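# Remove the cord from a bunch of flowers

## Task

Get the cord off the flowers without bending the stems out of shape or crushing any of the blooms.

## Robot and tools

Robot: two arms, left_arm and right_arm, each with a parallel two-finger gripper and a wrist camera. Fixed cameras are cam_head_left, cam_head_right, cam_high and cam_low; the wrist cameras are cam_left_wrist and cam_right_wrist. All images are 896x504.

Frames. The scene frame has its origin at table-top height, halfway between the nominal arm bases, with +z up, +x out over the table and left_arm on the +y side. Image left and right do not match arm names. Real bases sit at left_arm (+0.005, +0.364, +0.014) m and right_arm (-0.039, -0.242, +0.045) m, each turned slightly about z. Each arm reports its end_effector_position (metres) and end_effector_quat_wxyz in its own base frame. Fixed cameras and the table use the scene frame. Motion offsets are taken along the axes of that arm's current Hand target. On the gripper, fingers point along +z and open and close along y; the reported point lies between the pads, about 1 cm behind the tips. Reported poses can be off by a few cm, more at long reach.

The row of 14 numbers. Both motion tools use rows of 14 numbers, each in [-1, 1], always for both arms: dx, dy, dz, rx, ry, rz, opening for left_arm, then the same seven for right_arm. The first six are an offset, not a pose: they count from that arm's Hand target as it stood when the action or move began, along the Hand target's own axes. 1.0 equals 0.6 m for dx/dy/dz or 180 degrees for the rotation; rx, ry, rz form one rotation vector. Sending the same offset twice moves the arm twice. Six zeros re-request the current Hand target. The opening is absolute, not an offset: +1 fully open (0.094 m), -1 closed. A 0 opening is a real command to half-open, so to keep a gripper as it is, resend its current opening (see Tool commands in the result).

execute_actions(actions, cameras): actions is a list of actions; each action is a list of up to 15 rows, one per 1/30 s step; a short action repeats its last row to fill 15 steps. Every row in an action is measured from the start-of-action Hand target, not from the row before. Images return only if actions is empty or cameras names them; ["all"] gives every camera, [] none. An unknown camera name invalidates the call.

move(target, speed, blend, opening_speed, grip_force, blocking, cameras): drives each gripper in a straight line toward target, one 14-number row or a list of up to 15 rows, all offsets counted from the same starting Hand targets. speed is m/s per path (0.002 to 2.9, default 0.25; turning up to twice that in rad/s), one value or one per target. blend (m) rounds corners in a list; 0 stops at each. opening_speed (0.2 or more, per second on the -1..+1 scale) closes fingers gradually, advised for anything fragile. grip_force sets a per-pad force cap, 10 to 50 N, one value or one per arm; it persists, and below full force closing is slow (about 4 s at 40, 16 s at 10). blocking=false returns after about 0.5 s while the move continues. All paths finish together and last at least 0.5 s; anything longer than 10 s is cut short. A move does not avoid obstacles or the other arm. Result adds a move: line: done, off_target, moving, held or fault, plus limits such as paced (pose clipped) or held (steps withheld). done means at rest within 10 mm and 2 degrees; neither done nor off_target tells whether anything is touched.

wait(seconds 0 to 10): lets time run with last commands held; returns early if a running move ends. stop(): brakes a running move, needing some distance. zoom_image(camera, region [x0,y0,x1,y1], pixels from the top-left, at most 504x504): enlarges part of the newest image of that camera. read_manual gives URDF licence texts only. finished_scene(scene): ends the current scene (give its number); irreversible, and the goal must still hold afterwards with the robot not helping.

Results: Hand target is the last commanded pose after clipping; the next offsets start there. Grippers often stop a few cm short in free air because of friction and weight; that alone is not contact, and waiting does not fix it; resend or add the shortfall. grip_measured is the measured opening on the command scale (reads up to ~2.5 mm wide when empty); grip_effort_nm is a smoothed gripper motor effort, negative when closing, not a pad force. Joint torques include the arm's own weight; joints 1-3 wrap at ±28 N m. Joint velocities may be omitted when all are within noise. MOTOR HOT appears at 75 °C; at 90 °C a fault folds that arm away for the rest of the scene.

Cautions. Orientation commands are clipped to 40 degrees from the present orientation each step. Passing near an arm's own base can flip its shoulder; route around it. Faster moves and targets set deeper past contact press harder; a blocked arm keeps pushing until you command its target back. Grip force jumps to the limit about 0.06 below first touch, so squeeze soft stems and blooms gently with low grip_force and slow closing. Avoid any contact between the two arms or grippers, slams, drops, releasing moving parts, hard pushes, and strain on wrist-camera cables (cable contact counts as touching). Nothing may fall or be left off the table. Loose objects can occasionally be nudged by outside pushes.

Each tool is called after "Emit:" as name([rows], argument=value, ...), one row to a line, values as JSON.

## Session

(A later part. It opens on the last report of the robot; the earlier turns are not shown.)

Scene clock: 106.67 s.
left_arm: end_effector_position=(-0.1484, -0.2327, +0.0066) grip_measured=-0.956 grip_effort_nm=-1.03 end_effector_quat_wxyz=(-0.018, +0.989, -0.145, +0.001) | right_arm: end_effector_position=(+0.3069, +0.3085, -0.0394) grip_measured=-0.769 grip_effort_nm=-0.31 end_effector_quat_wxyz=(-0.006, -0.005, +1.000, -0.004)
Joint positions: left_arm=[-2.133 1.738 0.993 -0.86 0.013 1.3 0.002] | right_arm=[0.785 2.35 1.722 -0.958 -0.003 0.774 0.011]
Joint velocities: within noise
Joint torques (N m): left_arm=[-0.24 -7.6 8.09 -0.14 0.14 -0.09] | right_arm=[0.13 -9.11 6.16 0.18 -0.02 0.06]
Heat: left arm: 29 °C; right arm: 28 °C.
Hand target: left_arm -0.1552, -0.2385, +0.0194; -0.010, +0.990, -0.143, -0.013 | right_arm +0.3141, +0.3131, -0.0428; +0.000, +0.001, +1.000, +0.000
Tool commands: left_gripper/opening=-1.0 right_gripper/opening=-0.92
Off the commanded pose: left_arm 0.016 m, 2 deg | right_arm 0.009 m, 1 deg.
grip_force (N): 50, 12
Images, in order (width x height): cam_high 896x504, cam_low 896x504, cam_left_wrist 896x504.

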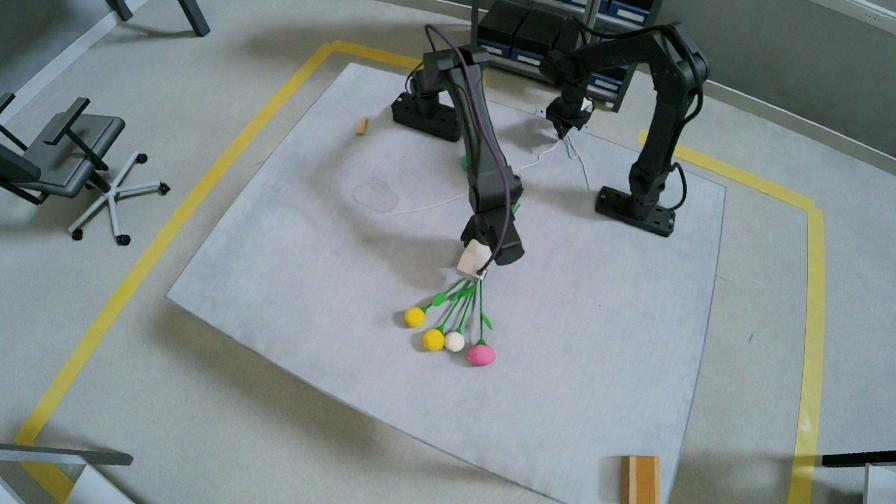

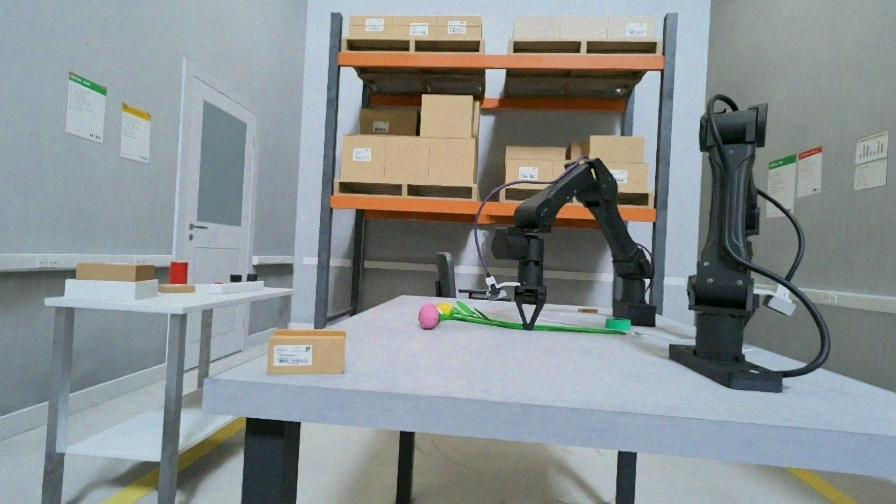

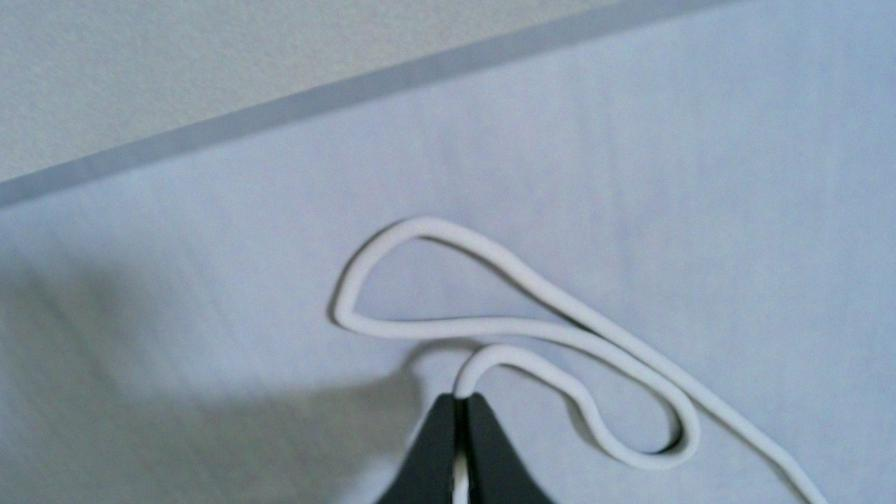

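Emit:
move([
  [-0.025,0,0.045,0,0,0,-1,0,0,0,0,0,0,-0.6],
  [-0.025,0,0.045,0,0,0,-0.3,0,-0.01,0,0,0,0,-0.1],
  [-0.025,0,-0.15,0,0,0,-0.3,0,-0.01,-0.18,0,0,0,-0.1],
], grip_force=50, opening_speed=0.6, cameras=["all"], speed=0.1)

Emit:
zoom_image(camera="cam_high", region=[380, 100, 650, 400])

Scene clock: 113.33 s.
left_arm: end_effector_position=(-0.1649, -0.2320, +0.0895) grip_measured=-0.303 grip_effort_nm=0.15 end_effector_quat_wxyz=(-0.028, +0.989, -0.144, +0.007) | right_arm: end_effector_position=(+0.3004, +0.3061, +0.0397) grip_measured=-0.102 grip_effort_nm=0.10 end_effector_quat_wxyz=(-0.031, -0.004, +0.999, -0.014)
Joint positions: left_arm=[-2.184 1.684 1.28 -1.222 0.013 1.247 0.033] | right_arm=[0.783 2.292 1.943 -1.286 -0.023 0.774 0.042]
Joint torques (N m): left_arm=[0.53 -9.11 8.98 -0.19 0.14 0.04] | right_arm=[-0.57 -13.89 7.51 -0.15 0.18 -0.03]
Heat: left arm: 29 °C; right arm: 29 °C.
Hand target: left_arm -0.1676, -0.2364, +0.1098; -0.010, +0.990, -0.143, -0.013 | right_arm +0.3141, +0.3071, +0.0652; +0.000, +0.001, +1.000, +0.000
Off the commanded pose: left_arm 0.021 m, 3 deg | right_arm 0.029 m, 4 deg.
move: off_target (left_arm, right_arm)

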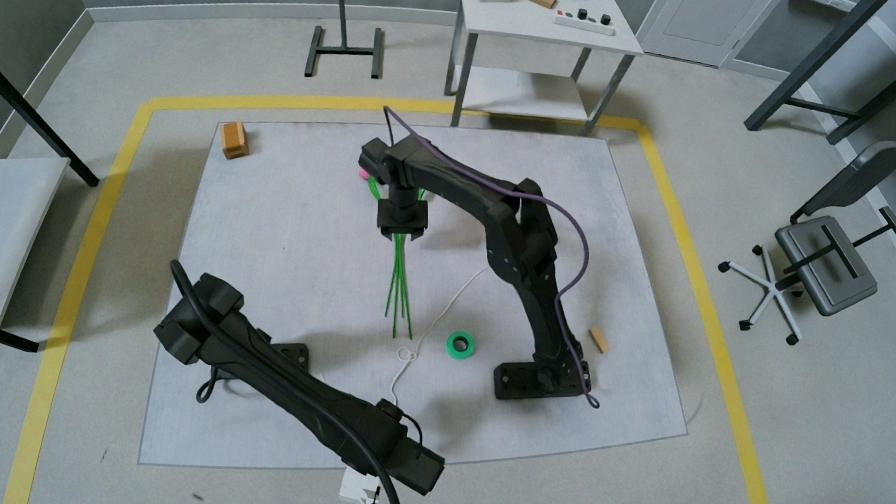

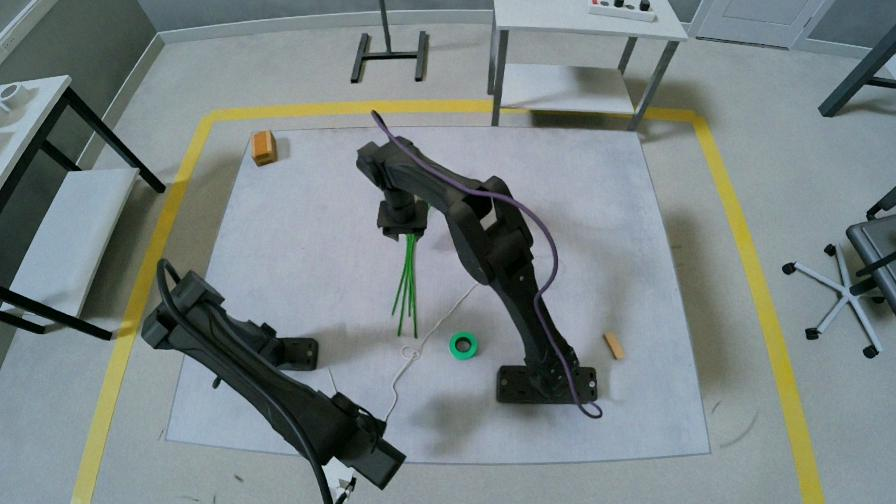

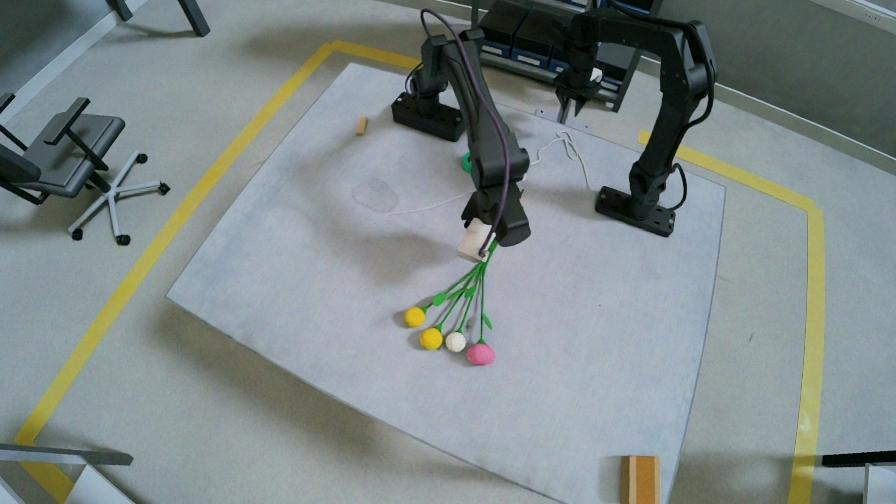

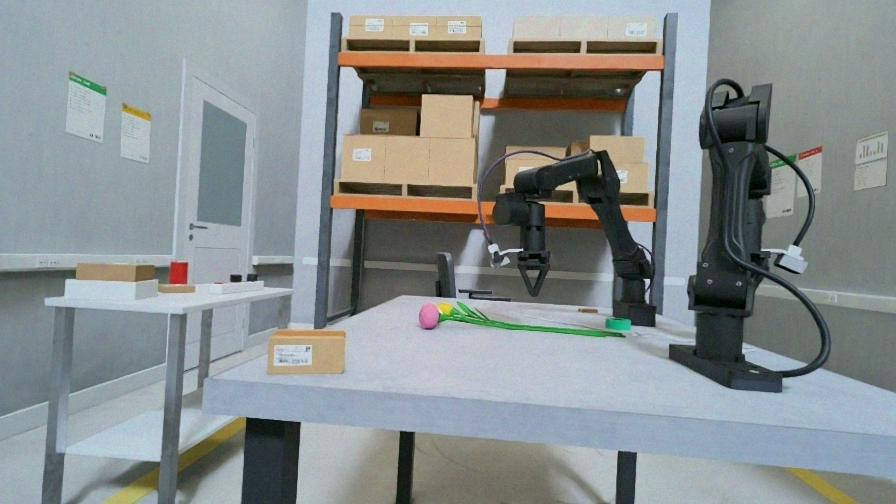

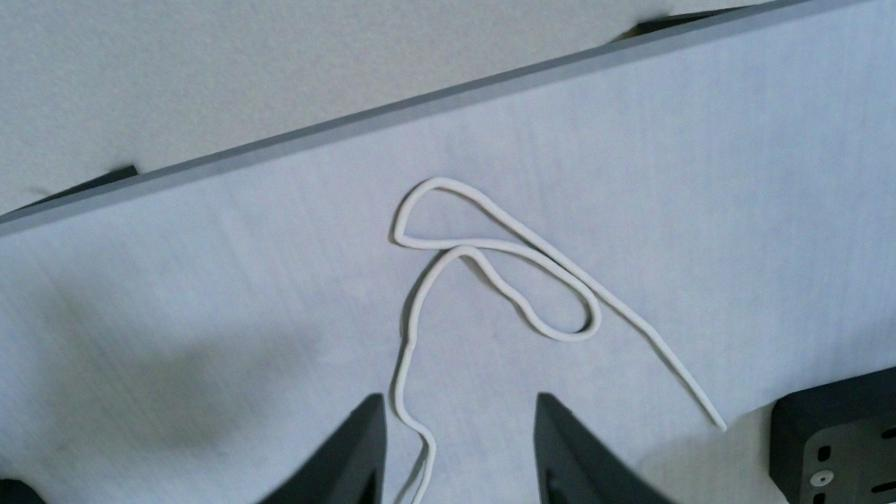

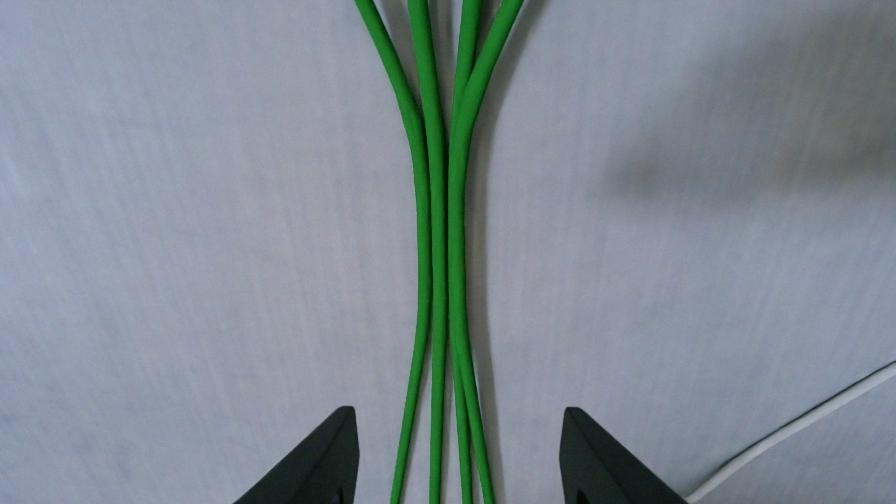

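Scaled by 1.680 from the camera's 896x504 image, which has a finer 1280x720 frame.

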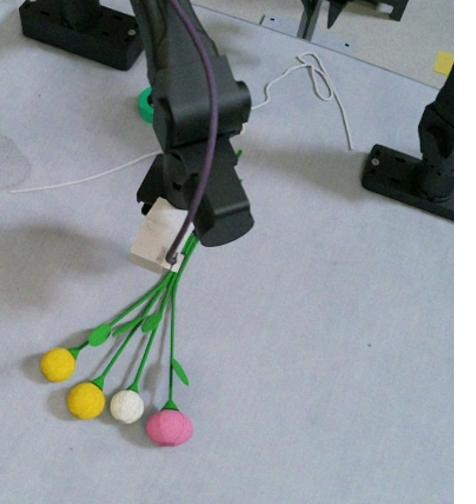

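The cord is off the flowers and lies on the table, clear of them. The stems have kept their shape, and neither arm is touching anything.

Emit:
finished_scene(scene=2)

The scene is finished: the task was done.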